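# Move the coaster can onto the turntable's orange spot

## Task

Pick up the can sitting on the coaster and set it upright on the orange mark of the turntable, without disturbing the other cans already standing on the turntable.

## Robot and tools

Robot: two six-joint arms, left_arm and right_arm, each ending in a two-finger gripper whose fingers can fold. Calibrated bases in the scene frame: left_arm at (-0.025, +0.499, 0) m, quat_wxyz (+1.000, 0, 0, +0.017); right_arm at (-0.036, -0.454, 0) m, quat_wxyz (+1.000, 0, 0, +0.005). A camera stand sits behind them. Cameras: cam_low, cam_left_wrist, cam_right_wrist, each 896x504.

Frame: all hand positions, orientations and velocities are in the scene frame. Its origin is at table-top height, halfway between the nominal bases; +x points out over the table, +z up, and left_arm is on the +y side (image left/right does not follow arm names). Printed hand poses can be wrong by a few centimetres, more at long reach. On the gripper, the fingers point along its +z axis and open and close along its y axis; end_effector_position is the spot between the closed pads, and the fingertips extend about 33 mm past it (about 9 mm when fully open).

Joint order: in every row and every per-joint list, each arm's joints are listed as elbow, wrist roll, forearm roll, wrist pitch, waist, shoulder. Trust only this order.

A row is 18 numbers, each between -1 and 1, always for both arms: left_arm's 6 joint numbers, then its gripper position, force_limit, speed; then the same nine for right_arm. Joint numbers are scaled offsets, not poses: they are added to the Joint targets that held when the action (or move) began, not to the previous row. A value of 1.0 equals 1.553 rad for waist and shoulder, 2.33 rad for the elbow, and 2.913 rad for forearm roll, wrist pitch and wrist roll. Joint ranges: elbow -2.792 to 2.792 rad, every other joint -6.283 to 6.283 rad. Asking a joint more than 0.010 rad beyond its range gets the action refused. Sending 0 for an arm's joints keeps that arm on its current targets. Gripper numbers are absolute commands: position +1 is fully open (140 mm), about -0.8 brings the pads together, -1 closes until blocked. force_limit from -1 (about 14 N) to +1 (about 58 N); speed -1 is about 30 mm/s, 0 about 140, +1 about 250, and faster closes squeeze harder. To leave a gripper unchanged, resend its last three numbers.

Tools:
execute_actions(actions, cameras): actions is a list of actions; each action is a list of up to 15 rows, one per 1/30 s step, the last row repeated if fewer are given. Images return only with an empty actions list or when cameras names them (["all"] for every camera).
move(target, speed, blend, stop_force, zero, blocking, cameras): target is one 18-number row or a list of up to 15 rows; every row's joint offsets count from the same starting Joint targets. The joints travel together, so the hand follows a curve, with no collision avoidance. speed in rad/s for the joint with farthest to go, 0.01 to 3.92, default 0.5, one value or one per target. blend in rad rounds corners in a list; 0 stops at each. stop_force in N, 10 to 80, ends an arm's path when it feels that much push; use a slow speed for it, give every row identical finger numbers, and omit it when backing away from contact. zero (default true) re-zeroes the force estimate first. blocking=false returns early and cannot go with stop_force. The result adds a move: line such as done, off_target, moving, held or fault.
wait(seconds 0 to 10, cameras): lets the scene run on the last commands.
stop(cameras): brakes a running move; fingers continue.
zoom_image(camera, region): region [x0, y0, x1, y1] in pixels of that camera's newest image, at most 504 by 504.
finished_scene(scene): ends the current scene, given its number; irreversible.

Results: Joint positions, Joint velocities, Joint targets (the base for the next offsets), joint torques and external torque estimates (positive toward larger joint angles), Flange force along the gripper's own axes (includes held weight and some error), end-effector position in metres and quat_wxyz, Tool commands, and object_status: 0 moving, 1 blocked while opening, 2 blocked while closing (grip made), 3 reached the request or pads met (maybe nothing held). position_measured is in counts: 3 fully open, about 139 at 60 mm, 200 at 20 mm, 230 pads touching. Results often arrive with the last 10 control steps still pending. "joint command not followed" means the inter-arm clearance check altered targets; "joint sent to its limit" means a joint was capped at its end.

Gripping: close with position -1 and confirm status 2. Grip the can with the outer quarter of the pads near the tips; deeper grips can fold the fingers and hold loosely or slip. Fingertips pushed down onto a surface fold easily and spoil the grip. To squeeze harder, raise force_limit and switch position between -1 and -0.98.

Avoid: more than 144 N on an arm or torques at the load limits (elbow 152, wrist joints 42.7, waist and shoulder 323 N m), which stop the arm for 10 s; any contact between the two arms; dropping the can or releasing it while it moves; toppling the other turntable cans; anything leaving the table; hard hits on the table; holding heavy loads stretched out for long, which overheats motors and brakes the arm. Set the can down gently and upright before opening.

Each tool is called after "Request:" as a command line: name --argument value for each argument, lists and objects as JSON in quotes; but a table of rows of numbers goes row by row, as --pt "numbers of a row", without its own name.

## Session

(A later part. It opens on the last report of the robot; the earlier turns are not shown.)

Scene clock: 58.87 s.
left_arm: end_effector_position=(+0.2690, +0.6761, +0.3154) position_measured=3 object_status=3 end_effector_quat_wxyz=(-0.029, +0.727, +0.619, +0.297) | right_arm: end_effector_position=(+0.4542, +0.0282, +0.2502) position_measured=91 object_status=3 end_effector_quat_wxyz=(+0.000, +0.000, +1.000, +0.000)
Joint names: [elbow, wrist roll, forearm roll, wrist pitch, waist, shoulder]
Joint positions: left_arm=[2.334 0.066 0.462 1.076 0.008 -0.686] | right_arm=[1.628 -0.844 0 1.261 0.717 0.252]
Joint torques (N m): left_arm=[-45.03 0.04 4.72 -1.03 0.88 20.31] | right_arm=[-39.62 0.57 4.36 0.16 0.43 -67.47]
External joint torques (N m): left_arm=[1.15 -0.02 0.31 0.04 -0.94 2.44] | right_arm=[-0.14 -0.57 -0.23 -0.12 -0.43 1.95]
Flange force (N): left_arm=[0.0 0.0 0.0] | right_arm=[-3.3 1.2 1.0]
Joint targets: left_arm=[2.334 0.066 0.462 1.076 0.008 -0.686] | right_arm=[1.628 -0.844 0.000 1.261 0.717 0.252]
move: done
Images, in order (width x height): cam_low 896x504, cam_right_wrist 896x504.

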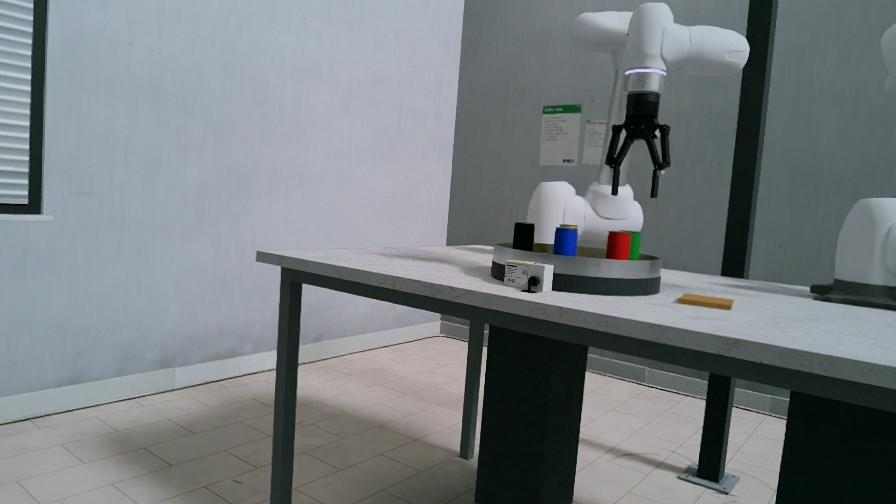

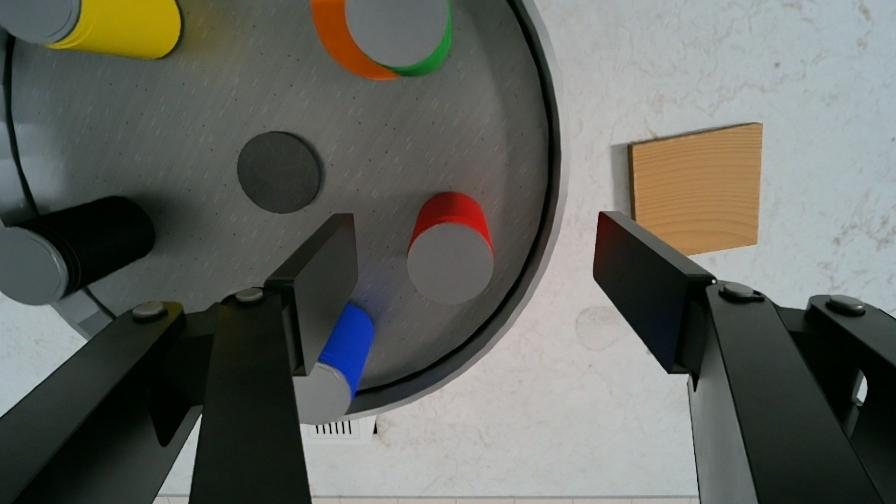

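Request:
wait --seconds 0.7 --cameras '["cam_right_wrist"]'

Request:
wait --seconds 0.7 --cameras '["cam_right_wrist"]'

Request:
wait --seconds 0.7 --cameras '["cam_right_wrist"]'

Request:
wait --seconds 0.7 --cameras '["cam_right_wrist"]'

Request:
wait --seconds 0.7 --cameras '["cam_right_wrist"]'

Request:
wait --seconds 0.7 --cameras '["cam_right_wrist"]'

Request:
wait --seconds 0.7 --cameras '["cam_right_wrist"]'

Request:
wait --seconds 0.7 --cameras '["cam_right_wrist"]'

Scene clock: 64.63 s.
left_arm: end_effector_position=(+0.2690, +0.6761, +0.3154) position_measured=3 object_status=3 end_effector_quat_wxyz=(-0.029, +0.727, +0.619, +0.297) | right_arm: end_effector_position=(+0.4542, +0.0282, +0.2503) position_measured=91 object_status=3 end_effector_quat_wxyz=(+0.000, +0.000, +1.000, +0.000)
Joint names: [elbow, wrist roll, forearm roll, wrist pitch, waist, shoulder]
Joint positions: left_arm=[2.334 0.066 0.462 1.076 0.008 -0.686] | right_arm=[1.628 -0.844 0 1.261 0.717 0.252]
Joint torques (N m): left_arm=[-44.97 -0.02 4.76 -0.97 1.2 20.8] | right_arm=[-39.46 0.58 4.36 0.02 0.24 -67.3]
External joint torques (N m): left_arm=[1.13 0.04 0.27 -0.01 -1.16 1.95] | right_arm=[-0.54 -0.58 -0.23 0.01 -0.21 1.42]
Flange force (N): left_arm=[0.0 0.0 0.0] | right_arm=[-3.1 1.4 0.0]
Joint targets: left_arm=[2.334 0.066 0.462 1.076 0.008 -0.686] | right_arm=[1.628 -0.844 0.000 1.261 0.717 0.252]
Tool commands: left_gripper/position=+1.0 left_gripper/force_limit=+1.0 left_gripper/speed=+1.0 right_gripper/position=+0.3 right_gripper/force_limit=+0.0 right_gripper/speed=+1.0
wait: 0.70 s; at rest from the start
Images, in order (width x height): cam_right_wrist 896x504.

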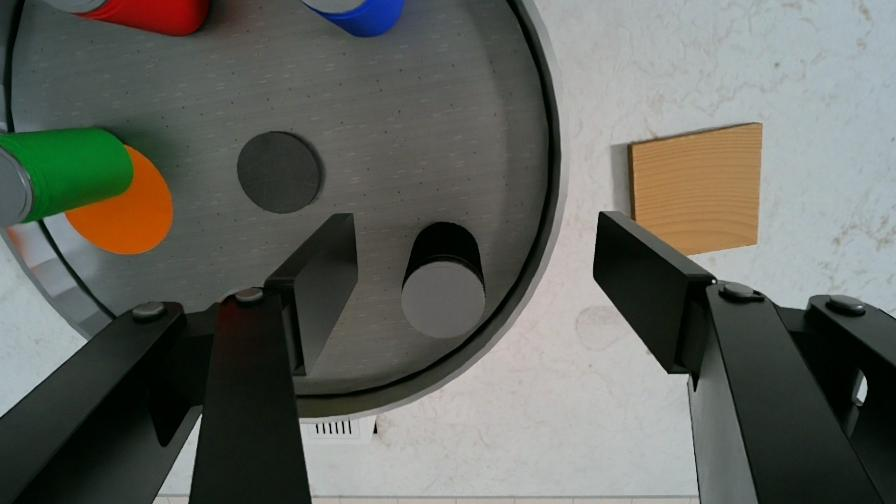

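Scene clock: 65.33 s.
left_arm: end_effector_position=(+0.2690, +0.6761, +0.3154) position_measured=3 object_status=3 end_effector_quat_wxyz=(-0.029, +0.727, +0.619, +0.297) | right_arm: end_effector_position=(+0.4542, +0.0282, +0.2503) position_measured=91 object_status=3 end_effector_quat_wxyz=(+0.000, +0.000, +1.000, +0.000)
Joint names: [elbow, wrist roll, forearm roll, wrist pitch, waist, shoulder]
Joint positions: left_arm=[2.334 0.066 0.462 1.076 0.008 -0.686] | right_arm=[1.628 -0.844 0 1.261 0.717 0.252]
Joint torques (N m): left_arm=[-44.93 0.03 4.75 -1.02 1.2 20.55] | right_arm=[-39.5 0.56 4.41 0.05 0.36 -67.44]
External joint torques (N m): left_arm=[1.1 -0.02 0.27 0.03 -1.21 2.6] | right_arm=[-0.65 -0.56 -0.26 -0.03 -0.39 1.59]
Flange force (N): left_arm=[0.0 0.0 0.0] | right_arm=[-3.6 1.6 0.0]
Joint targets: left_arm=[2.334 0.066 0.462 1.076 0.008 -0.686] | right_arm=[1.628 -0.844 0.000 1.261 0.717 0.252]
Tool commands: left_gripper/position=+1.0 left_gripper/force_limit=+1.0 left_gripper/speed=+1.0 right_gripper/position=+0.3 right_gripper/force_limit=+0.0 right_gripper/speed=+1.0
wait: 0.70 s; at rest by 0.17 s
Images, in order (width x height): cam_right_wrist 896x504.

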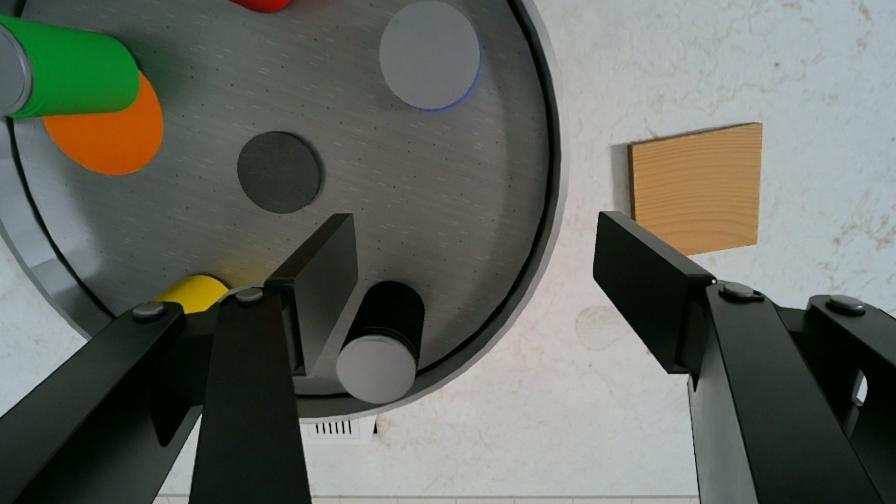

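Scene clock: 66.03 s.
left_arm: end_effector_position=(+0.2690, +0.6761, +0.3154) position_measured=3 object_status=3 end_effector_quat_wxyz=(-0.029, +0.727, +0.619, +0.297) | right_arm: end_effector_position=(+0.4542, +0.0282, +0.2503) position_measured=91 object_status=3 end_effector_quat_wxyz=(+0.000, +0.000, +1.000, +0.000)
Joint names: [elbow, wrist roll, forearm roll, wrist pitch, waist, shoulder]
Joint positions: left_arm=[2.334 0.066 0.462 1.076 0.008 -0.686] | right_arm=[1.628 -0.844 0 1.261 0.717 0.252]
Joint torques (N m): left_arm=[-44.95 0.02 4.72 -1.05 0.79 20.33] | right_arm=[-39.63 0.55 4.37 0.06 0.29 -67.36]
External joint torques (N m): left_arm=[1.07 0 0.32 0.06 -0.77 2.38] | right_arm=[-0.25 -0.55 -0.23 -0.02 -0.15 1.43]
Flange force (N): left_arm=[0.0 0.0 0.0] | right_arm=[-2.6 1.1 0.4]
Joint targets: left_arm=[2.334 0.066 0.462 1.076 0.008 -0.686] | right_arm=[1.628 -0.844 0.000 1.261 0.717 0.252]
Tool commands: left_gripper/position=+1.0 left_gripper/force_limit=+1.0 left_gripper/speed=+1.0 right_gripper/position=+0.3 right_gripper/force_limit=+0.0 right_gripper/speed=+1.0
wait: 0.70 s; at rest by 0.17 s
Images, in order (width x height): cam_right_wrist 896x504.

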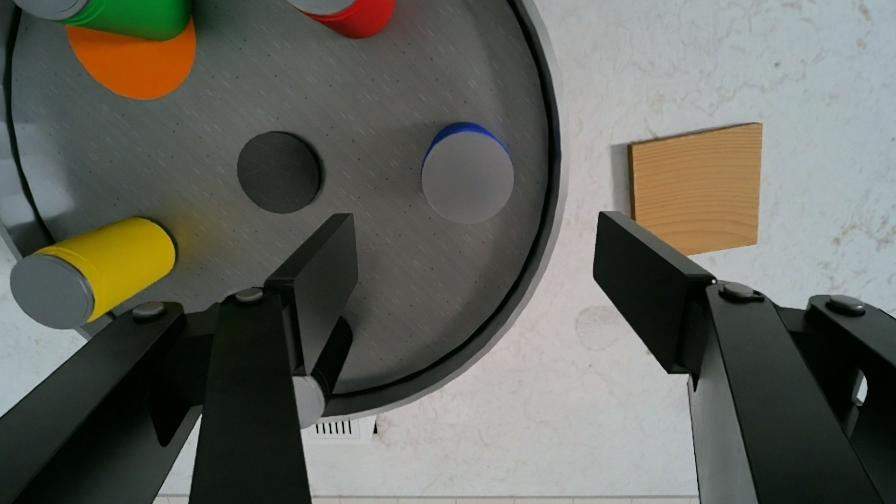

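Scene clock: 66.73 s.
left_arm: end_effector_position=(+0.2690, +0.6761, +0.3154) position_measured=3 object_status=3 end_effector_quat_wxyz=(-0.029, +0.727, +0.619, +0.297) | right_arm: end_effector_position=(+0.4542, +0.0282, +0.2503) position_measured=91 object_status=3 end_effector_quat_wxyz=(+0.000, +0.000, +1.000, +0.000)
Joint names: [elbow, wrist roll, forearm roll, wrist pitch, waist, shoulder]
Joint positions: left_arm=[2.334 0.066 0.462 1.076 0.008 -0.686] | right_arm=[1.628 -0.844 0 1.261 0.717 0.252]
Joint torques (N m): left_arm=[-44.79 0.04 4.64 -0.98 0.39 20.83] | right_arm=[-39.52 0.59 4.38 0.03 0.39 -67.38]
External joint torques (N m): left_arm=[0.94 -0.02 0.39 -0.01 -0.4 1.99] | right_arm=[-0.72 -0.59 -0.21 0 -0.42 1.08]
Flange force (N): left_arm=[0.0 0.0 0.0] | right_arm=[-3.2 1.1 -0.4]
Joint targets: left_arm=[2.334 0.066 0.462 1.076 0.008 -0.686] | right_arm=[1.628 -0.844 0.000 1.261 0.717 0.252]
Tool commands: left_gripper/position=+1.0 left_gripper/force_limit=+1.0 left_gripper/speed=+1.0 right_gripper/position=+0.3 right_gripper/force_limit=+0.0 right_gripper/speed=+1.0
wait: 0.70 s; at rest by 0.17 s
Images, in order (width x height): cam_right_wrist 896x504.

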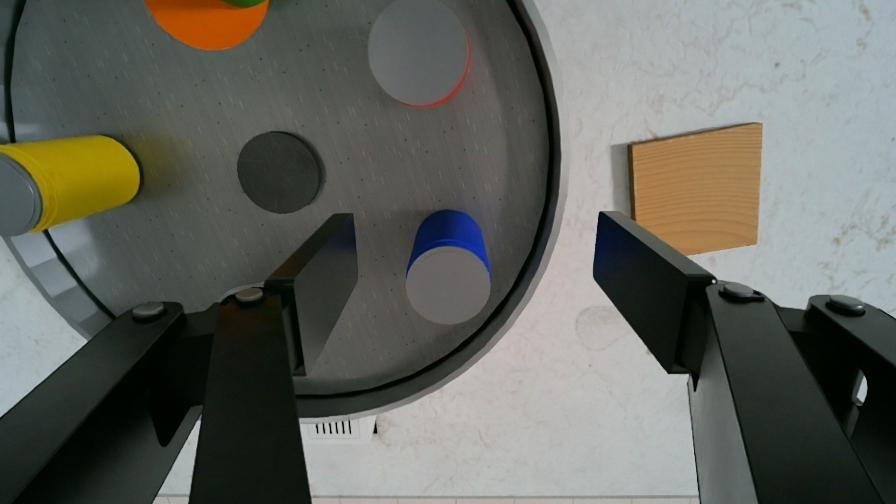

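Scene clock: 67.43 s.
left_arm: end_effector_position=(+0.2690, +0.6761, +0.3154) position_measured=3 object_status=3 end_effector_quat_wxyz=(-0.029, +0.727, +0.619, +0.297) | right_arm: end_effector_position=(+0.4542, +0.0282, +0.2503) position_measured=91 object_status=3 end_effector_quat_wxyz=(+0.000, +0.000, +1.000, +0.000)
Joint names: [elbow, wrist roll, forearm roll, wrist pitch, waist, shoulder]
Joint positions: left_arm=[2.334 0.066 0.462 1.076 0.008 -0.686] | right_arm=[1.628 -0.844 0 1.261 0.717 0.252]
Joint torques (N m): left_arm=[-44.69 0.02 4.7 -1.09 1.12 20.34] | right_arm=[-39.54 0.55 4.37 0.03 0.16 -67.28]
External joint torques (N m): left_arm=[0.84 -0.01 0.34 0.1 -1.08 2.63] | right_arm=[-0.42 -0.55 -0.24 0 -0.37 1.68]
Flange force (N): left_arm=[0.0 0.0 0.0] | right_arm=[-3.3 1.4 0.3]
Joint targets: left_arm=[2.334 0.066 0.462 1.076 0.008 -0.686] | right_arm=[1.628 -0.844 0.000 1.261 0.717 0.252]
Tool commands: left_gripper/position=+1.0 left_gripper/force_limit=+1.0 left_gripper/speed=+1.0 right_gripper/position=+0.3 right_gripper/force_limit=+0.0 right_gripper/speed=+1.0
wait: 0.70 s; at rest by 0.17 s
Images, in order (width x height): cam_right_wrist 896x504.

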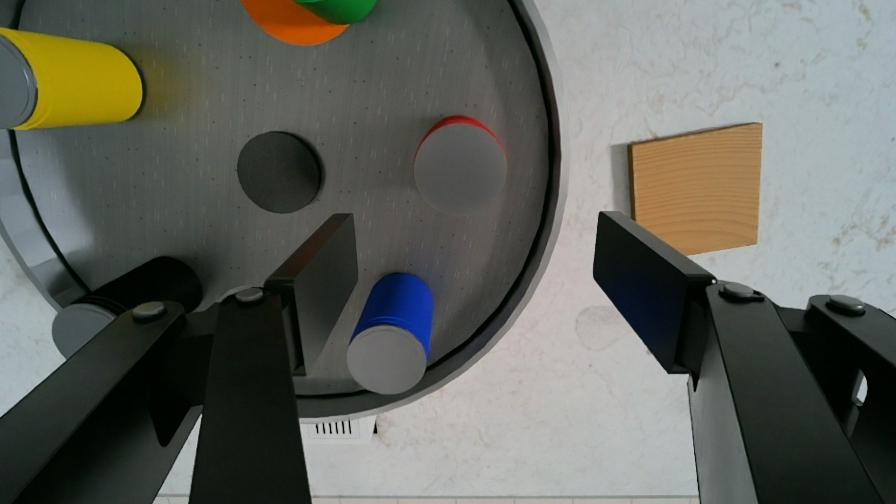

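Scene clock: 68.13 s.
left_arm: end_effector_position=(+0.2690, +0.6761, +0.3154) position_measured=3 object_status=3 end_effector_quat_wxyz=(-0.029, +0.727, +0.619, +0.297) | right_arm: end_effector_position=(+0.4542, +0.0282, +0.2503) position_measured=91 object_status=3 end_effector_quat_wxyz=(+0.000, +0.000, +1.000, +0.000)
Joint names: [elbow, wrist roll, forearm roll, wrist pitch, waist, shoulder]
Joint positions: left_arm=[2.334 0.066 0.462 1.076 0.008 -0.686] | right_arm=[1.628 -0.844 0 1.261 0.717 0.252]
Joint torques (N m): left_arm=[-44.71 -0.02 4.7 -1.07 0.85 20.84] | right_arm=[-39.49 0.6 4.36 0.04 0.39 -67.21]
External joint torques (N m): left_arm=[0.83 0.03 0.34 0.09 -0.84 1.88] | right_arm=[-0.51 -0.6 -0.21 0 -0.25 1.22]
Flange force (N): left_arm=[0.0 0.0 0.0] | right_arm=[-2.9 1.1 0.0]
Joint targets: left_arm=[2.334 0.066 0.462 1.076 0.008 -0.686] | right_arm=[1.628 -0.844 0.000 1.261 0.717 0.252]
Tool commands: left_gripper/position=+1.0 left_gripper/force_limit=+1.0 left_gripper/speed=+1.0 right_gripper/position=+0.3 right_gripper/force_limit=+0.0 right_gripper/speed=+1.0
wait: 0.70 s; at rest by 0.17 s
Images, in order (width x height): cam_right_wrist 896x504.

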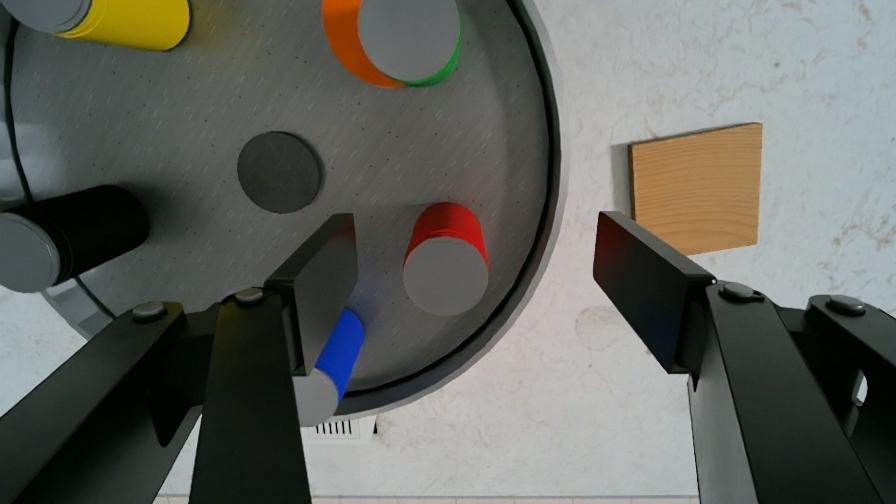

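Scene clock: 68.83 s.
left_arm: end_effector_position=(+0.2690, +0.6761, +0.3154) position_measured=3 object_status=3 end_effector_quat_wxyz=(-0.029, +0.727, +0.619, +0.297) | right_arm: end_effector_position=(+0.4542, +0.0282, +0.2503) position_measured=91 object_status=3 end_effector_quat_wxyz=(+0.000, +0.000, +1.000, +0.000)
Joint names: [elbow, wrist roll, forearm roll, wrist pitch, waist, shoulder]
Joint positions: left_arm=[2.334 0.066 0.462 1.076 0.008 -0.686] | right_arm=[1.628 -0.844 0 1.261 0.717 0.252]
Joint torques (N m): left_arm=[-45.32 -0.06 4.74 -1.03 1 20.64] | right_arm=[-39.49 0.6 4.35 0.04 0.43 -67.17]
External joint torques (N m): left_arm=[1.49 0.08 0.29 0.04 -1.03 2.4] | right_arm=[-0.58 -0.6 -0.2 -0.01 -0.36 1.02]
Flange force (N): left_arm=[0.0 0.0 0.0] | right_arm=[-2.9 0.9 -0.2]
Joint targets: left_arm=[2.334 0.066 0.462 1.076 0.008 -0.686] | right_arm=[1.628 -0.844 0.000 1.261 0.717 0.252]
Tool commands: left_gripper/position=+1.0 left_gripper/force_limit=+1.0 left_gripper/speed=+1.0 right_gripper/position=+0.3 right_gripper/force_limit=+0.0 right_gripper/speed=+1.0
wait: 0.70 s; at rest by 0.17 s
Images, in order (width x height): cam_right_wrist 896x504.

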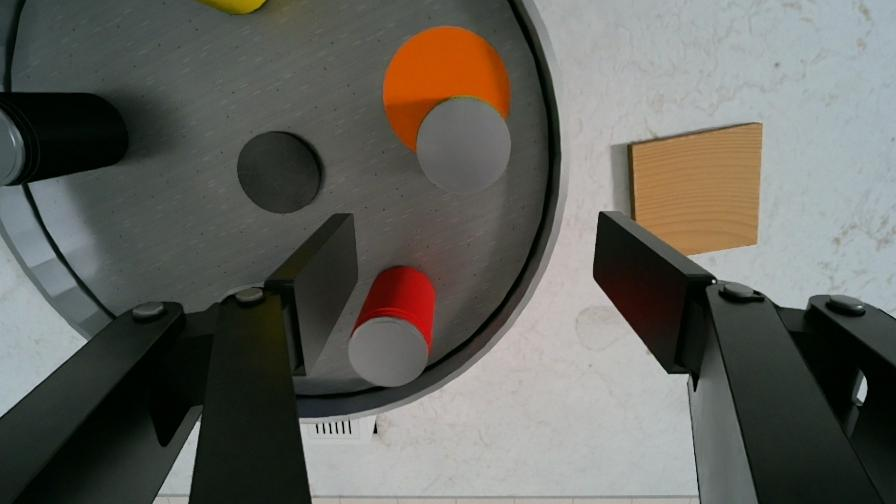

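Scene clock: 69.53 s.
left_arm: end_effector_position=(+0.2690, +0.6761, +0.3154) position_measured=3 object_status=3 end_effector_quat_wxyz=(-0.029, +0.727, +0.619, +0.297) | right_arm: end_effector_position=(+0.4542, +0.0282, +0.2503) position_measured=91 object_status=3 end_effector_quat_wxyz=(+0.000, +0.000, +1.000, +0.000)
Joint names: [elbow, wrist roll, forearm roll, wrist pitch, waist, shoulder]
Joint positions: left_arm=[2.334 0.066 0.462 1.076 0.008 -0.686] | right_arm=[1.628 -0.844 0 1.261 0.717 0.252]
Joint torques (N m): left_arm=[-45.04 0.08 4.73 -1.06 1.21 20.47] | right_arm=[-39.45 0.6 4.36 0.09 0.63 -67.31]
External joint torques (N m): left_arm=[1.2 -0.06 0.3 0.07 -1.38 2.36] | right_arm=[-0.48 -0.6 -0.22 -0.05 -0.51 1.27]
Flange force (N): left_arm=[0.0 0.0 0.0] | right_arm=[-3.1 0.8 0.1]
Joint targets: left_arm=[2.334 0.066 0.462 1.076 0.008 -0.686] | right_arm=[1.628 -0.844 0.000 1.261 0.717 0.252]
Tool commands: left_gripper/position=+1.0 left_gripper/force_limit=+1.0 left_gripper/speed=+1.0 right_gripper/position=+0.3 right_gripper/force_limit=+0.0 right_gripper/speed=+1.0
wait: 0.70 s; at rest by 0.17 s
Images, in order (width x height): cam_right_wrist 896x504.

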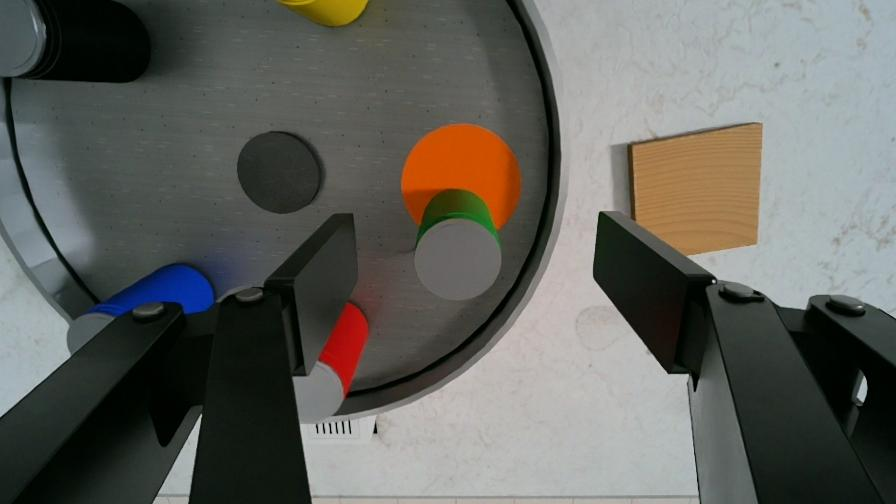

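Request:
move --target '[0,0,0,0,0,0,1,1,1, 0.04721,0,0,-0.05905,0,0.03992,0.048,0,0]' --speed 0.07 --blocking false

Scene clock: 74.07 s.
left_arm: end_effector_position=(+0.2690, +0.6761, +0.3154) position_measured=3 object_status=3 end_effector_quat_wxyz=(-0.029, +0.727, +0.619, +0.297) | right_arm: end_effector_position=(+0.4550, +0.0289, +0.2345) position_measured=123 object_status=3 end_effector_quat_wxyz=(+0.000, +0.000, +1.000, +0.000) end_effector_velocity=(+0.001, +0.000, -0.041) end_effector_angular_velocity=(-0.003, +0.003, +0.000)
Joint names: [elbow, wrist roll, forearm roll, wrist pitch, waist, shoulder]
Joint positions: left_arm=[2.334 0.066 0.462 1.076 0.008 -0.686] | right_arm=[1.645 -0.844 0 1.234 0.717 0.262]
Joint velocities: left_arm=[within noise] | right_arm=[0.046 0 0 -0.067 0 0.025]
Joint torques (N m): left_arm=[-44.96 0.1 4.7 -1.07 0.74 20.39] | right_arm=[-39.22 0.56 4.33 -0.08 0.46 -66.85]
External joint torques (N m): left_arm=[1.15 -0.09 0.32 0.08 -0.83 2.57] | right_arm=[-0.42 -0.56 -0.23 0.11 -0.55 0.43]
Flange force (N): left_arm=[0.0 0.0 0.0] | right_arm=[-2.2 -0.1 -0.5]
Joint targets: left_arm=[2.334 0.066 0.462 1.076 0.008 -0.686] | right_arm=[1.650 -0.844 0.000 1.227 0.717 0.264]
Tool commands: left_gripper/position=+1.0 left_gripper/force_limit=+1.0 left_gripper/speed=+1.0 right_gripper/position=+0.048 right_gripper/force_limit=+0.0 right_gripper/speed=+0.0
move: running; right_arm: the wrist pitch is farthest, 0.145 rad from its target

Request:
wait --seconds 10

Request:
wait --seconds 1.43

Request:
execute_actions --actions '[[[0,0,0,0,0,0,1,1,1, 0,0,0,0,0,0,-1,0,-0.62]]]'

Request:
execute_actions --actions '[[[0,0,0,0,0,0,1,1,1, 0,0,0,0,0,0,0.3,0,1]]]' --cameras '["cam_right_wrist"]'

Request:
wait --seconds 0.4 --cameras '["cam_right_wrist"]'

Request:
zoom_image --camera "cam_right_wrist" --region '[250, 0, 650, 400]'

Scene clock: 76.37 s.
left_arm: end_effector_position=(+0.2690, +0.6761, +0.3154) position_measured=3 object_status=3 end_effector_quat_wxyz=(-0.029, +0.727, +0.619, +0.297) | right_arm: end_effector_position=(+0.4542, +0.0282, +0.1510) position_measured=123 object_status=3 end_effector_quat_wxyz=(+0.000, +0.000, +1.000, +0.000)
Joint names: [elbow, wrist roll, forearm roll, wrist pitch, waist, shoulder]
Joint positions: left_arm=[2.334 0.066 0.462 1.076 0.008 -0.686] | right_arm=[1.738 -0.844 0 1.089 0.717 0.314]
Joint torques (N m): left_arm=[-44.88 0.05 4.68 -1.03 1.23 21.12] | right_arm=[-36.92 0.58 4.11 0 0.4 -70.73]
External joint torques (N m): left_arm=[1.01 -0.04 0.35 0.04 -1.19 1.59] | right_arm=[-0.23 -0.58 -0.26 0.04 -0.41 1.54]
Flange force (N): left_arm=[0.0 0.0 0.0] | right_arm=[-2.9 0.8 0.9]
Joint targets: left_arm=[2.334 0.066 0.462 1.076 0.008 -0.686] | right_arm=[1.738 -0.844 0.000 1.089 0.717 0.314]
Tool commands: left_gripper/position=+1.0 left_gripper/force_limit=+1.0 left_gripper/speed=+1.0 right_gripper/position=+0.048 right_gripper/force_limit=+0.0 right_gripper/speed=+0.0
earlier move: done
wait: 1.83 of 10 s (the move ended)

Scene clock: 77.80 s.
left_arm: end_effector_position=(+0.2690, +0.6761, +0.3154) position_measured=3 object_status=3 end_effector_quat_wxyz=(-0.029, +0.727, +0.619, +0.297) | right_arm: end_effector_position=(+0.4542, +0.0282, +0.1510) position_measured=123 object_status=3 end_effector_quat_wxyz=(+0.000, +0.000, +1.000, +0.000)
Joint names: [elbow, wrist roll, forearm roll, wrist pitch, waist, shoulder]
Joint positions: left_arm=[2.334 0.066 0.462 1.076 0.008 -0.686] | right_arm=[1.738 -0.844 0 1.089 0.717 0.314]
Joint torques (N m): left_arm=[-44.8 0 4.72 -1.05 1.31 20.67] | right_arm=[-36.7 0.57 4.06 0.03 0.13 -70.7]
External joint torques (N m): left_arm=[0.92 0.02 0.31 0.06 -1.25 2.12] | right_arm=[-0.31 -0.57 -0.23 0.01 -0.19 1.57]
Flange force (N): left_arm=[0.0 0.0 0.0] | right_arm=[-2.8 1.2 0.9]
Joint targets: left_arm=[2.334 0.066 0.462 1.076 0.008 -0.686] | right_arm=[1.738 -0.844 0.000 1.089 0.717 0.314]
Tool commands: left_gripper/position=+1.0 left_gripper/force_limit=+1.0 left_gripper/speed=+1.0 right_gripper/position=+0.048 right_gripper/force_limit=+0.0 right_gripper/speed=+0.0
wait: 1.43 s; at rest by 0.17 s

Scene clock: 77.97 s.
left_arm: end_effector_position=(+0.2690, +0.6761, +0.3154) position_measured=3 object_status=3 end_effector_quat_wxyz=(-0.029, +0.727, +0.619, +0.297) | right_arm: end_effector_position=(+0.4542, +0.0282, +0.1510) position_measured=133 object_status=0 end_effector_quat_wxyz=(+0.000, +0.000, +1.000, +0.000)
Joint names: [elbow, wrist roll, forearm roll, wrist pitch, waist, shoulder]
Joint positions: left_arm=[2.334 0.066 0.462 1.076 0.008 -0.686] | right_arm=[1.738 -0.844 0 1.089 0.717 0.314]
Joint torques (N m): left_arm=[-45.05 -0.03 4.73 -0.98 1.46 20.65] | right_arm=[-36.77 0.57 4.07 0.05 0.31 -70.61]
External joint torques (N m): left_arm=[1.19 0.05 0.31 -0.01 -1.36 2.01] | right_arm=[-0.6 -0.57 -0.21 -0.03 -0.39 1.33]
Flange force (N): left_arm=[0.0 0.0 0.0] | right_arm=[-3.2 1.1 0.5]
Joint targets: left_arm=[2.334 0.066 0.462 1.076 0.008 -0.686] | right_arm=[1.738 -0.844 0.000 1.089 0.717 0.314]
Kept back: 10 steps.
Step readings (joint positions of left_arm | right_arm):
0: [2.334 0.066 0.462 1.076 0.008 -0.686] | [1.738 -0.844 0.000 1.089 0.717 0.314]
1: [2.334 0.066 0.462 1.076 0.008 -0.686] | [1.738 -0.844 0.000 1.089 0.717 0.314]
2: [2.334 0.066 0.462 1.076 0.008 -0.686] | [1.738 -0.844 0.000 1.089 0.717 0.314]
4: [2.334 0.066 0.462 1.076 0.008 -0.686] | [1.738 -0.844 0.000 1.089 0.717 0.314]

Scene clock: 78.47 s.
left_arm: end_effector_position=(+0.2690, +0.6761, +0.3154) position_measured=3 object_status=3 end_effector_quat_wxyz=(-0.029, +0.727, +0.619, +0.297) | right_arm: end_effector_position=(+0.4542, +0.0282, +0.1509) position_measured=125 object_status=0 end_effector_quat_wxyz=(+0.000, +0.000, +1.000, +0.000)
Joint names: [elbow, wrist roll, forearm roll, wrist pitch, waist, shoulder]
Joint positions: left_arm=[2.334 0.066 0.462 1.076 0.008 -0.686] | right_arm=[1.738 -0.844 0 1.089 0.717 0.314]
Joint torques (N m): left_arm=[-44.75 0.1 4.73 -1.01 1.03 20.45] | right_arm=[-36.69 0.58 4.05 0.06 0.39 -70.43]
External joint torques (N m): left_arm=[0.89 -0.09 0.31 0.02 -0.97 2.35] | right_arm=[-0.51 -0.58 -0.2 -0.03 -0.47 1.21]
Flange force (N): left_arm=[0.0 0.0 0.0] | right_arm=[-3.0 0.8 0.5]
Joint targets: left_arm=[2.334 0.066 0.462 1.076 0.008 -0.686] | right_arm=[1.738 -0.844 0.000 1.089 0.717 0.314]
Kept back: 10 steps.
Step readings (joint positions of left_arm | right_arm):
0: [2.334 0.066 0.462 1.076 0.008 -0.686] | [1.738 -0.844 0.000 1.089 0.717 0.314]
1: [2.334 0.066 0.462 1.076 0.008 -0.686] | [1.738 -0.844 0.000 1.089 0.717 0.314]
2: [2.334 0.066 0.462 1.076 0.008 -0.686] | [1.738 -0.844 0.000 1.089 0.717 0.314]
4: [2.334 0.066 0.462 1.076 0.008 -0.686] | [1.738 -0.844 0.000 1.089 0.717 0.314]
Images, in order (width x height): cam_right_wrist 896x504.

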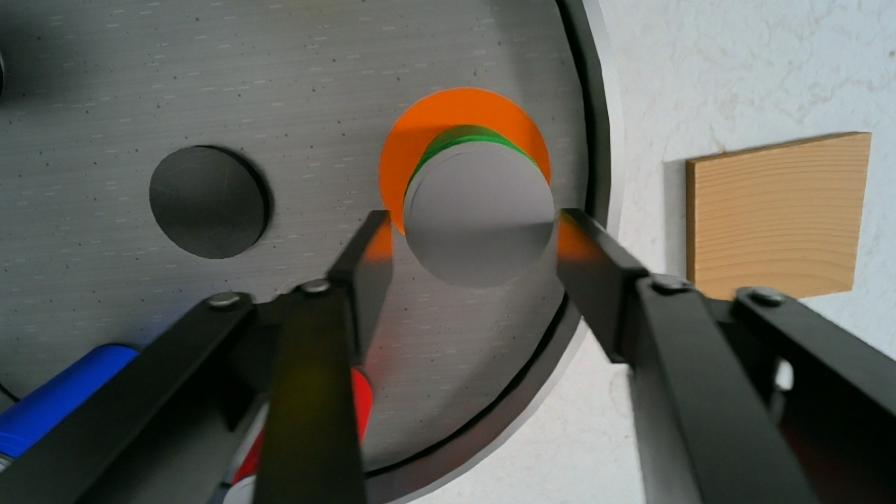

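Scene clock: 79.20 s.
left_arm: end_effector_position=(+0.2690, +0.6761, +0.3154) position_measured=3 object_status=3 end_effector_quat_wxyz=(-0.029, +0.727, +0.619, +0.297) | right_arm: end_effector_position=(+0.4541, +0.0281, +0.1509) position_measured=91 object_status=3 end_effector_quat_wxyz=(+0.000, +0.000, +1.000, +0.000)
Joint names: [elbow, wrist roll, forearm roll, wrist pitch, waist, shoulder]
Joint positions: left_arm=[2.334 0.066 0.462 1.076 0.008 -0.686] | right_arm=[1.738 -0.844 0 1.089 0.717 0.314]
Joint torques (N m): left_arm=[-44.9 -0.06 4.72 -1.12 1.43 20.46] | right_arm=[-36.74 0.57 4.06 0.07 0.29 -71.02]
External joint torques (N m): left_arm=[1.03 0.07 0.31 0.14 -1.38 2.05] | right_arm=[-0.38 -0.57 -0.21 -0.04 -0.09 1.85]
Flange force (N): left_arm=[0.0 0.0 0.0] | right_arm=[-3.1 1.7 1.1]
Joint targets: left_arm=[2.334 0.066 0.462 1.076 0.008 -0.686] | right_arm=[1.738 -0.844 0.000 1.089 0.717 0.314]
Tool commands: left_gripper/position=+1.0 left_gripper/force_limit=+1.0 left_gripper/speed=+1.0 right_gripper/position=+0.3 right_gripper/force_limit=+0.0 right_gripper/speed=+1.0
wait: 0.40 s; at rest from the start
Images, in order (width x height): cam_right_wrist 896x504.

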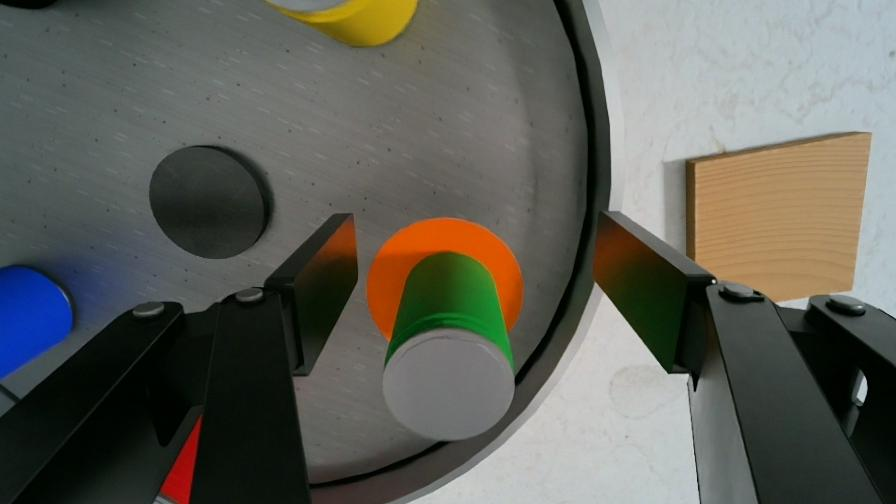

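Scaled by 1.260 from the camera's 896x504 image, which has a finer 1280x720 frame.

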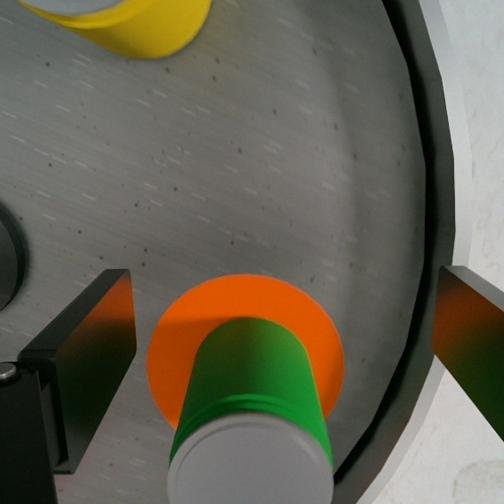

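Request:
move --target '[0,0,0,0,0,0,1,1,1, 0,0,0,0,0,0,0.048,0,0]'

Request:
move --target '[0,0.0412,0,0,0,0,1,1,1, 0,0,0,0,0,0,0.048,0,0]' --speed 0.06 --blocking false

Scene clock: 81.60 s.
left_arm: end_effector_position=(+0.2690, +0.6761, +0.3154) position_measured=3 object_status=3 end_effector_quat_wxyz=(-0.029, +0.727, +0.619, +0.297) | right_arm: end_effector_position=(+0.4542, +0.0282, +0.1510) position_measured=123 object_status=3 end_effector_quat_wxyz=(+0.000, +0.000, +1.000, +0.000)
Joint names: [elbow, wrist roll, forearm roll, wrist pitch, waist, shoulder]
Joint positions: left_arm=[2.334 0.066 0.462 1.076 0.008 -0.686] | right_arm=[1.738 -0.844 0 1.089 0.717 0.314]
Joint torques (N m): left_arm=[-45.23 0.02 4.59 -1.07 0.84 20.8] | right_arm=[-36.69 0.57 4.1 0.04 0.15 -70.74]
External joint torques (N m): left_arm=[1.36 -0.01 0.44 0.08 -0.72 1.86] | right_arm=[-0.58 -0.57 -0.24 -0.02 -0.28 1.35]
Flange force (N): left_arm=[0.0 0.0 0.0] | right_arm=[-3.0 1.3 0.5]
Joint targets: left_arm=[2.334 0.066 0.462 1.076 0.008 -0.686] | right_arm=[1.738 -0.844 0.000 1.089 0.717 0.314]
move: done

Scene clock: 82.10 s.
left_arm: end_effector_position=(+0.2690, +0.6761, +0.3154) position_measured=3 object_status=3 end_effector_quat_wxyz=(-0.033, +0.734, +0.611, +0.296) end_effector_velocity=(+0.000, +0.000, +0.000) end_effector_angular_velocity=(+0.024, +0.024, -0.049) | right_arm: end_effector_position=(+0.4542, +0.0282, +0.1510) position_measured=123 object_status=3 end_effector_quat_wxyz=(+0.000, +0.000, +1.000, +0.000)
Joint names: [elbow, wrist roll, forearm roll, wrist pitch, waist, shoulder]
Joint positions: left_arm=[2.334 0.089 0.462 1.076 0.008 -0.686] | right_arm=[1.738 -0.844 0 1.089 0.717 0.314]
Joint velocities: left_arm=[0 0.059 0 -0.001 0 0] | right_arm=[within noise]
Joint torques (N m): left_arm=[-45.08 0.15 4.62 -1.01 1.15 20.22] | right_arm=[-36.72 0.57 4.07 0.06 0.3 -70.98]
External joint torques (N m): left_arm=[1.2 -0.14 0.42 0.02 -1.24 2.58] | right_arm=[-0.5 -0.57 -0.22 -0.03 -0.31 1.73]
Flange force (N): left_arm=[0.0 0.0 0.0] | right_arm=[-3.4 1.5 0.9]
Joint targets: left_arm=[2.334 0.096 0.462 1.076 0.008 -0.686] | right_arm=[1.738 -0.844 0.000 1.089 0.717 0.314]
Tool commands: left_gripper/position=+1.0 left_gripper/force_limit=+1.0 left_gripper/speed=+1.0 right_gripper/position=+0.048 right_gripper/force_limit=+0.0 right_gripper/speed=+0.0
move: running; left_arm: the wrist roll is farthest, 0.097 rad from its target

Request:
wait --seconds 10

Request:
wait --seconds 0.17

Request:
execute_actions --actions '[[[0,0,0,0,0,0,1,1,1,0,0,0,0,0,0,-1,0,-0.3]],[[0,0,0,0,0,0,1,1,1,-0.0006,0,0,0.0008,0,-0.0005,-1,0,-0.3],[0,0,0,0,0,0,1,1,1,-0.0023,0,0,0.0029,0,-0.0019,-1,0,-0.3],[0,0,0,0,0,0,1,1,1,-0.0049,0,0,0.0061,0,-0.0042,-1,0,-0.3],[0,0,0,0,0,0,1,1,1,-0.0083,0,0,0.0104,0,-0.007,-1,0,-0.3],[0,0,0,0,0,0,1,1,1,-0.0122,0,0,0.0153,0,-0.0104,-1,0,-0.3],[0,0,0,0,0,0,1,1,1,-0.0166,0,0,0.0208,0,-0.0141,-1,0,-0.3],[0,0,0,0,0,0,1,1,1,-0.0212,0,0,0.0266,0,-0.018,-1,0,-0.3],[0,0,0,0,0,0,1,1,1,-0.026,0,0,0.0325,0,-0.022,-1,0,-0.3],[0,0,0,0,0,0,1,1,1,-0.0306,0,0,0.0383,0,-0.0259,-1,0,-0.3],[0,0,0,0,0,0,1,1,1,-0.035,0,0,0.0437,0,-0.0296,-1,0,-0.3],[0,0,0,0,0,0,1,1,1,-0.0389,0,0,0.0487,0,-0.0329,-1,0,-0.3],[0,0,0,0,0,0,1,1,1,-0.0423,0,0,0.0529,0,-0.0358,-1,0,-0.3],[0,0,0,0,0,0,1,1,1,-0.0449,0,0,0.0562,0,-0.038,-1,0,-0.3],[0,0,0,0,0,0,1,1,1,-0.0466,0,0,0.0583,0,-0.0394,-1,0,-0.3],[0,0,0,0,0,0,1,1,1,-0.0472,0,0,0.059,0,-0.0399,-1,0,-0.3]]]'

Request:
wait --seconds 0.5 --cameras '["cam_right_wrist"]'

Request:
zoom_image --camera "cam_right_wrist" --region '[300, 60, 580, 340]'

Scene clock: 83.93 s.
left_arm: end_effector_position=(+0.2690, +0.6761, +0.3154) position_measured=3 object_status=3 end_effector_quat_wxyz=(-0.047, +0.763, +0.574, +0.294) | right_arm: end_effector_position=(+0.4542, +0.0282, +0.1510) position_measured=123 object_status=3 end_effector_quat_wxyz=(+0.000, +0.000, +1.000, +0.000)
Joint names: [elbow, wrist roll, forearm roll, wrist pitch, waist, shoulder]
Joint positions: left_arm=[2.334 0.186 0.462 1.076 0.008 -0.686] | right_arm=[1.738 -0.844 0 1.089 0.717 0.314]
Joint torques (N m): left_arm=[-45.07 -0.13 4.68 -1.08 0.61 20.43] | right_arm=[-36.64 0.57 4.07 0.1 0.31 -70.82]
External joint torques (N m): left_arm=[1.33 0.14 0.33 0.1 -0.51 2.48] | right_arm=[-0.45 -0.57 -0.23 -0.06 -0.12 1.41]
Flange force (N): left_arm=[0.0 0.0 0.0] | right_arm=[-2.8 1.3 0.7]
Joint targets: left_arm=[2.334 0.186 0.462 1.076 0.008 -0.686] | right_arm=[1.738 -0.844 0.000 1.089 0.717 0.314]
Tool commands: left_gripper/position=+1.0 left_gripper/force_limit=+1.0 left_gripper/speed=+1.0 right_gripper/position=+0.048 right_gripper/force_limit=+0.0 right_gripper/speed=+0.0
earlier move: done
wait: 0.80 of 10 s (the move ended)

Scene clock: 84.13 s.
left_arm: end_effector_position=(+0.2690, +0.6761, +0.3154) position_measured=3 object_status=3 end_effector_quat_wxyz=(-0.047, +0.763, +0.574, +0.294) | right_arm: end_effector_position=(+0.4542, +0.0282, +0.1510) position_measured=123 object_status=3 end_effector_quat_wxyz=(+0.000, +0.000, +1.000, +0.000)
Joint names: [elbow, wrist roll, forearm roll, wrist pitch, waist, shoulder]
Joint positions: left_arm=[2.334 0.186 0.462 1.076 0.008 -0.686] | right_arm=[1.738 -0.844 0 1.089 0.717 0.314]
Joint torques (N m): left_arm=[-44.96 0.05 4.7 -1.12 1.3 20.43] | right_arm=[-36.66 0.58 4.08 0.04 0.51 -70.89]
External joint torques (N m): left_arm=[1.09 -0.04 0.33 0.13 -1.19 2.53] | right_arm=[-0.55 -0.58 -0.22 0 -0.36 1.4]
Flange force (N): left_arm=[0.0 0.0 0.0] | right_arm=[-3.1 1.2 0.5]
Joint targets: left_arm=[2.334 0.186 0.462 1.076 0.008 -0.686] | right_arm=[1.738 -0.844 0.000 1.089 0.717 0.314]
Tool commands: left_gripper/position=+1.0 left_gripper/force_limit=+1.0 left_gripper/speed=+1.0 right_gripper/position=+0.048 right_gripper/force_limit=+0.0 right_gripper/speed=+0.0
wait: 0.20 s; at rest by 0.17 s

Scene clock: 84.80 s.
left_arm: end_effector_position=(+0.2690, +0.6761, +0.3154) position_measured=3 object_status=3 end_effector_quat_wxyz=(-0.047, +0.763, +0.574, +0.294) | right_arm: end_effector_position=(+0.4545, +0.0284, +0.1578) position_measured=155 object_status=2 end_effector_quat_wxyz=(+0.000, +0.000, +1.000, +0.000) end_effector_velocity=(+0.009, +0.007, +0.124) end_effector_angular_velocity=(+0.006, -0.006, +0.001)
Joint names: [elbow, wrist roll, forearm roll, wrist pitch, waist, shoulder]
Joint positions: left_arm=[2.334 0.186 0.462 1.076 0.008 -0.686] | right_arm=[1.73 -0.844 0 1.102 0.717 0.31]
Joint velocities: left_arm=[within noise] | right_arm=[-0.14 -0.002 0 0.21 -0.001 -0.078]
Joint torques (N m): left_arm=[-45.04 -0.01 4.67 -1.04 1.29 20.72] | right_arm=[-41.75 0.58 4.48 -0.19 0.88 -79.84]
External joint torques (N m): left_arm=[1.22 0.03 0.37 0.05 -1.23 2.17] | right_arm=[0.63 -0.58 -0.22 0.23 -0.52 3.62]
External joint torques at the end of the 1st action: left_arm=[0.94 -0.01 0.3 0.02 -1.1 2.35] | right_arm=[-5.87 -0.57 -0.51 -0.44 -1.32 -4.75]
Flange force (N): left_arm=[0.0 0.0 0.0] | right_arm=[-4.0 1.7 2.9]
Flange force at the end of the 1st action (N): left_arm=[0.0 0.0 0.0] | right_arm=[-5.2 1.2 -8.5]
Joint targets: left_arm=[2.334 0.186 0.462 1.076 0.008 -0.686] | right_arm=[1.628 -0.844 0.000 1.261 0.717 0.252]
Kept back: 10 steps.
Step readings (joint positions of left_arm | right_arm; steps 1 to 15: 1st action; 16 to 20: 2nd action):
0: [2.334 0.186 0.462 1.076 0.008 -0.686] | [1.738 -0.844 0.000 1.089 0.717 0.314]
1: [2.334 0.186 0.462 1.076 0.008 -0.686] | [1.738 -0.844 0.000 1.089 0.717 0.314]
2: [2.334 0.186 0.462 1.076 0.008 -0.686] | [1.738 -0.844 0.000 1.089 0.717 0.314]
4: [2.334 0.186 0.462 1.076 0.008 -0.686] | [1.738 -0.844 0.000 1.089 0.717 0.314]
8: [2.334 0.186 0.462 1.076 0.008 -0.686] | [1.738 -0.844 0.000 1.089 0.717 0.314]
15: [2.334 0.186 0.462 1.076 0.008 -0.686] | [1.738 -0.844 0.000 1.089 0.717 0.314]
16: [2.334 0.186 0.462 1.076 0.008 -0.686] | [1.738 -0.844 0.000 1.089 0.717 0.314]
17: [2.334 0.186 0.462 1.076 0.008 -0.686] | [1.738 -0.844 0.000 1.090 0.717 0.314]
19: [2.334 0.186 0.462 1.076 0.008 -0.686] | [1.734 -0.844 0.000 1.096 0.717 0.312]

Scene clock: 85.63 s.
left_arm: end_effector_position=(+0.2690, +0.6761, +0.3154) position_measured=3 object_status=3 end_effector_quat_wxyz=(-0.047, +0.763, +0.574, +0.294) | right_arm: end_effector_position=(+0.4542, +0.0282, +0.2503) position_measured=155 object_status=2 end_effector_quat_wxyz=(+0.000, +0.000, +1.000, +0.000)
Joint names: [elbow, wrist roll, forearm roll, wrist pitch, waist, shoulder]
Joint positions: left_arm=[2.334 0.186 0.462 1.076 0.008 -0.686] | right_arm=[1.628 -0.844 0 1.261 0.717 0.252]
Joint torques (N m): left_arm=[-45.15 -0.05 4.67 -1.1 1.04 20.55] | right_arm=[-40.27 0.57 4.37 0.1 0.49 -68.45]
External joint torques (N m): left_arm=[1.33 0.06 0.36 0.11 -0.95 2.25] | right_arm=[0.02 -0.56 -0.2 -0.08 -0.54 2.29]
Flange force (N): left_arm=[0.0 0.0 0.0] | right_arm=[-3.5 1.2 1.3]
Joint targets: left_arm=[2.334 0.186 0.462 1.076 0.008 -0.686] | right_arm=[1.628 -0.844 0.000 1.261 0.717 0.252]
Tool commands: left_gripper/position=+1.0 left_gripper/force_limit=+1.0 left_gripper/speed=+1.0 right_gripper/position=-1.0 right_gripper/force_limit=+0.0 right_gripper/speed=-0.3
wait: 0.50 s; at rest by 0.37 s
Images, in order (width x height): cam_right_wrist 896x504.

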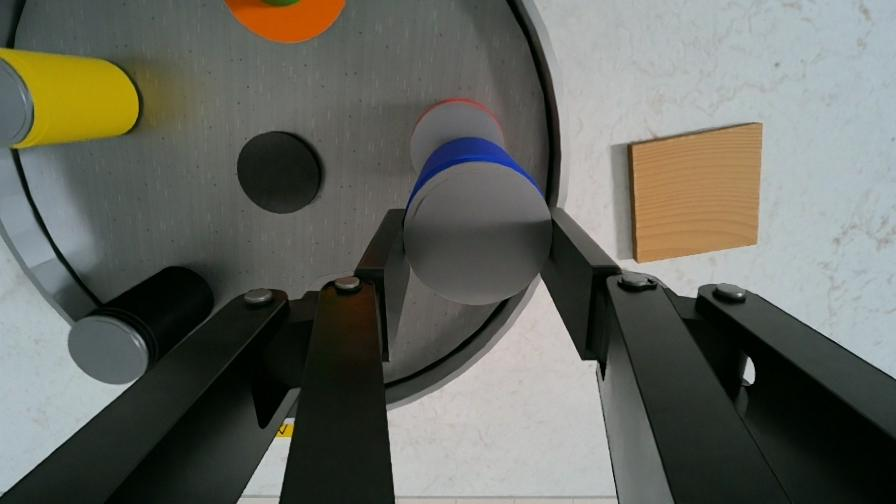

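Scaled by 1.800 from the camera's 896x504 image, which has a finer 1280x720 frame.

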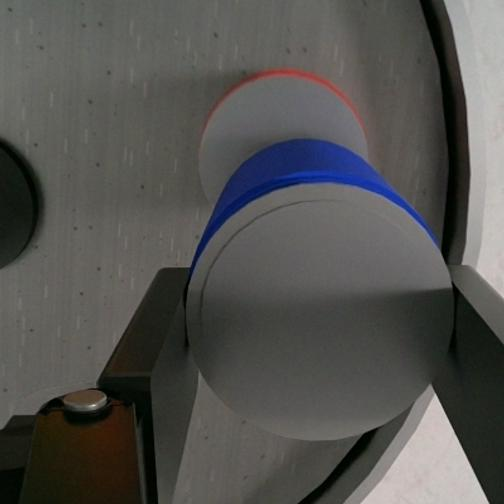

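Request:
move --target '[0,-0.0577,0,0,0,0,1,1,1, 0,0,0,0,0,0,-1,0,-0.3]' --speed 0.06 --blocking false

Scene clock: 88.87 s.
left_arm: end_effector_position=(+0.2690, +0.6761, +0.3154) position_measured=3 object_status=3 end_effector_quat_wxyz=(-0.043, +0.756, +0.583, +0.295) end_effector_velocity=(+0.000, +0.000, +0.000) end_effector_angular_velocity=(-0.024, -0.024, +0.049) | right_arm: end_effector_position=(+0.4542, +0.0282, +0.2503) position_measured=155 object_status=2 end_effector_quat_wxyz=(+0.000, +0.000, +1.000, +0.000)
Joint names: [elbow, wrist roll, forearm roll, wrist pitch, waist, shoulder]
Joint positions: left_arm=[2.334 0.163 0.462 1.076 0.008 -0.686] | right_arm=[1.628 -0.844 0 1.261 0.717 0.252]
Joint velocities: left_arm=[0 -0.06 0 0 0 0.001] | right_arm=[within noise]
Joint torques (N m): left_arm=[-45.01 0.42 4.69 -1.04 1.21 21.11] | right_arm=[-40.4 0.56 4.36 0.07 0.48 -68.49]
External joint torques (N m): left_arm=[1.14 -0.4 0.34 0.04 -1.24 1.7] | right_arm=[0.35 -0.56 -0.21 -0.05 -0.6 2.67]
Flange force (N): left_arm=[0.0 0.0 0.0] | right_arm=[-3.5 1.1 1.8]
Joint targets: left_arm=[2.334 0.157 0.462 1.076 0.008 -0.686] | right_arm=[1.628 -0.844 0.000 1.261 0.717 0.252]
Tool commands: left_gripper/position=+1.0 left_gripper/force_limit=+1.0 left_gripper/speed=+1.0 right_gripper/position=-1.0 right_gripper/force_limit=+0.0 right_gripper/speed=-0.3
move: running; left_arm: the wrist roll is farthest, 0.145 rad from its target


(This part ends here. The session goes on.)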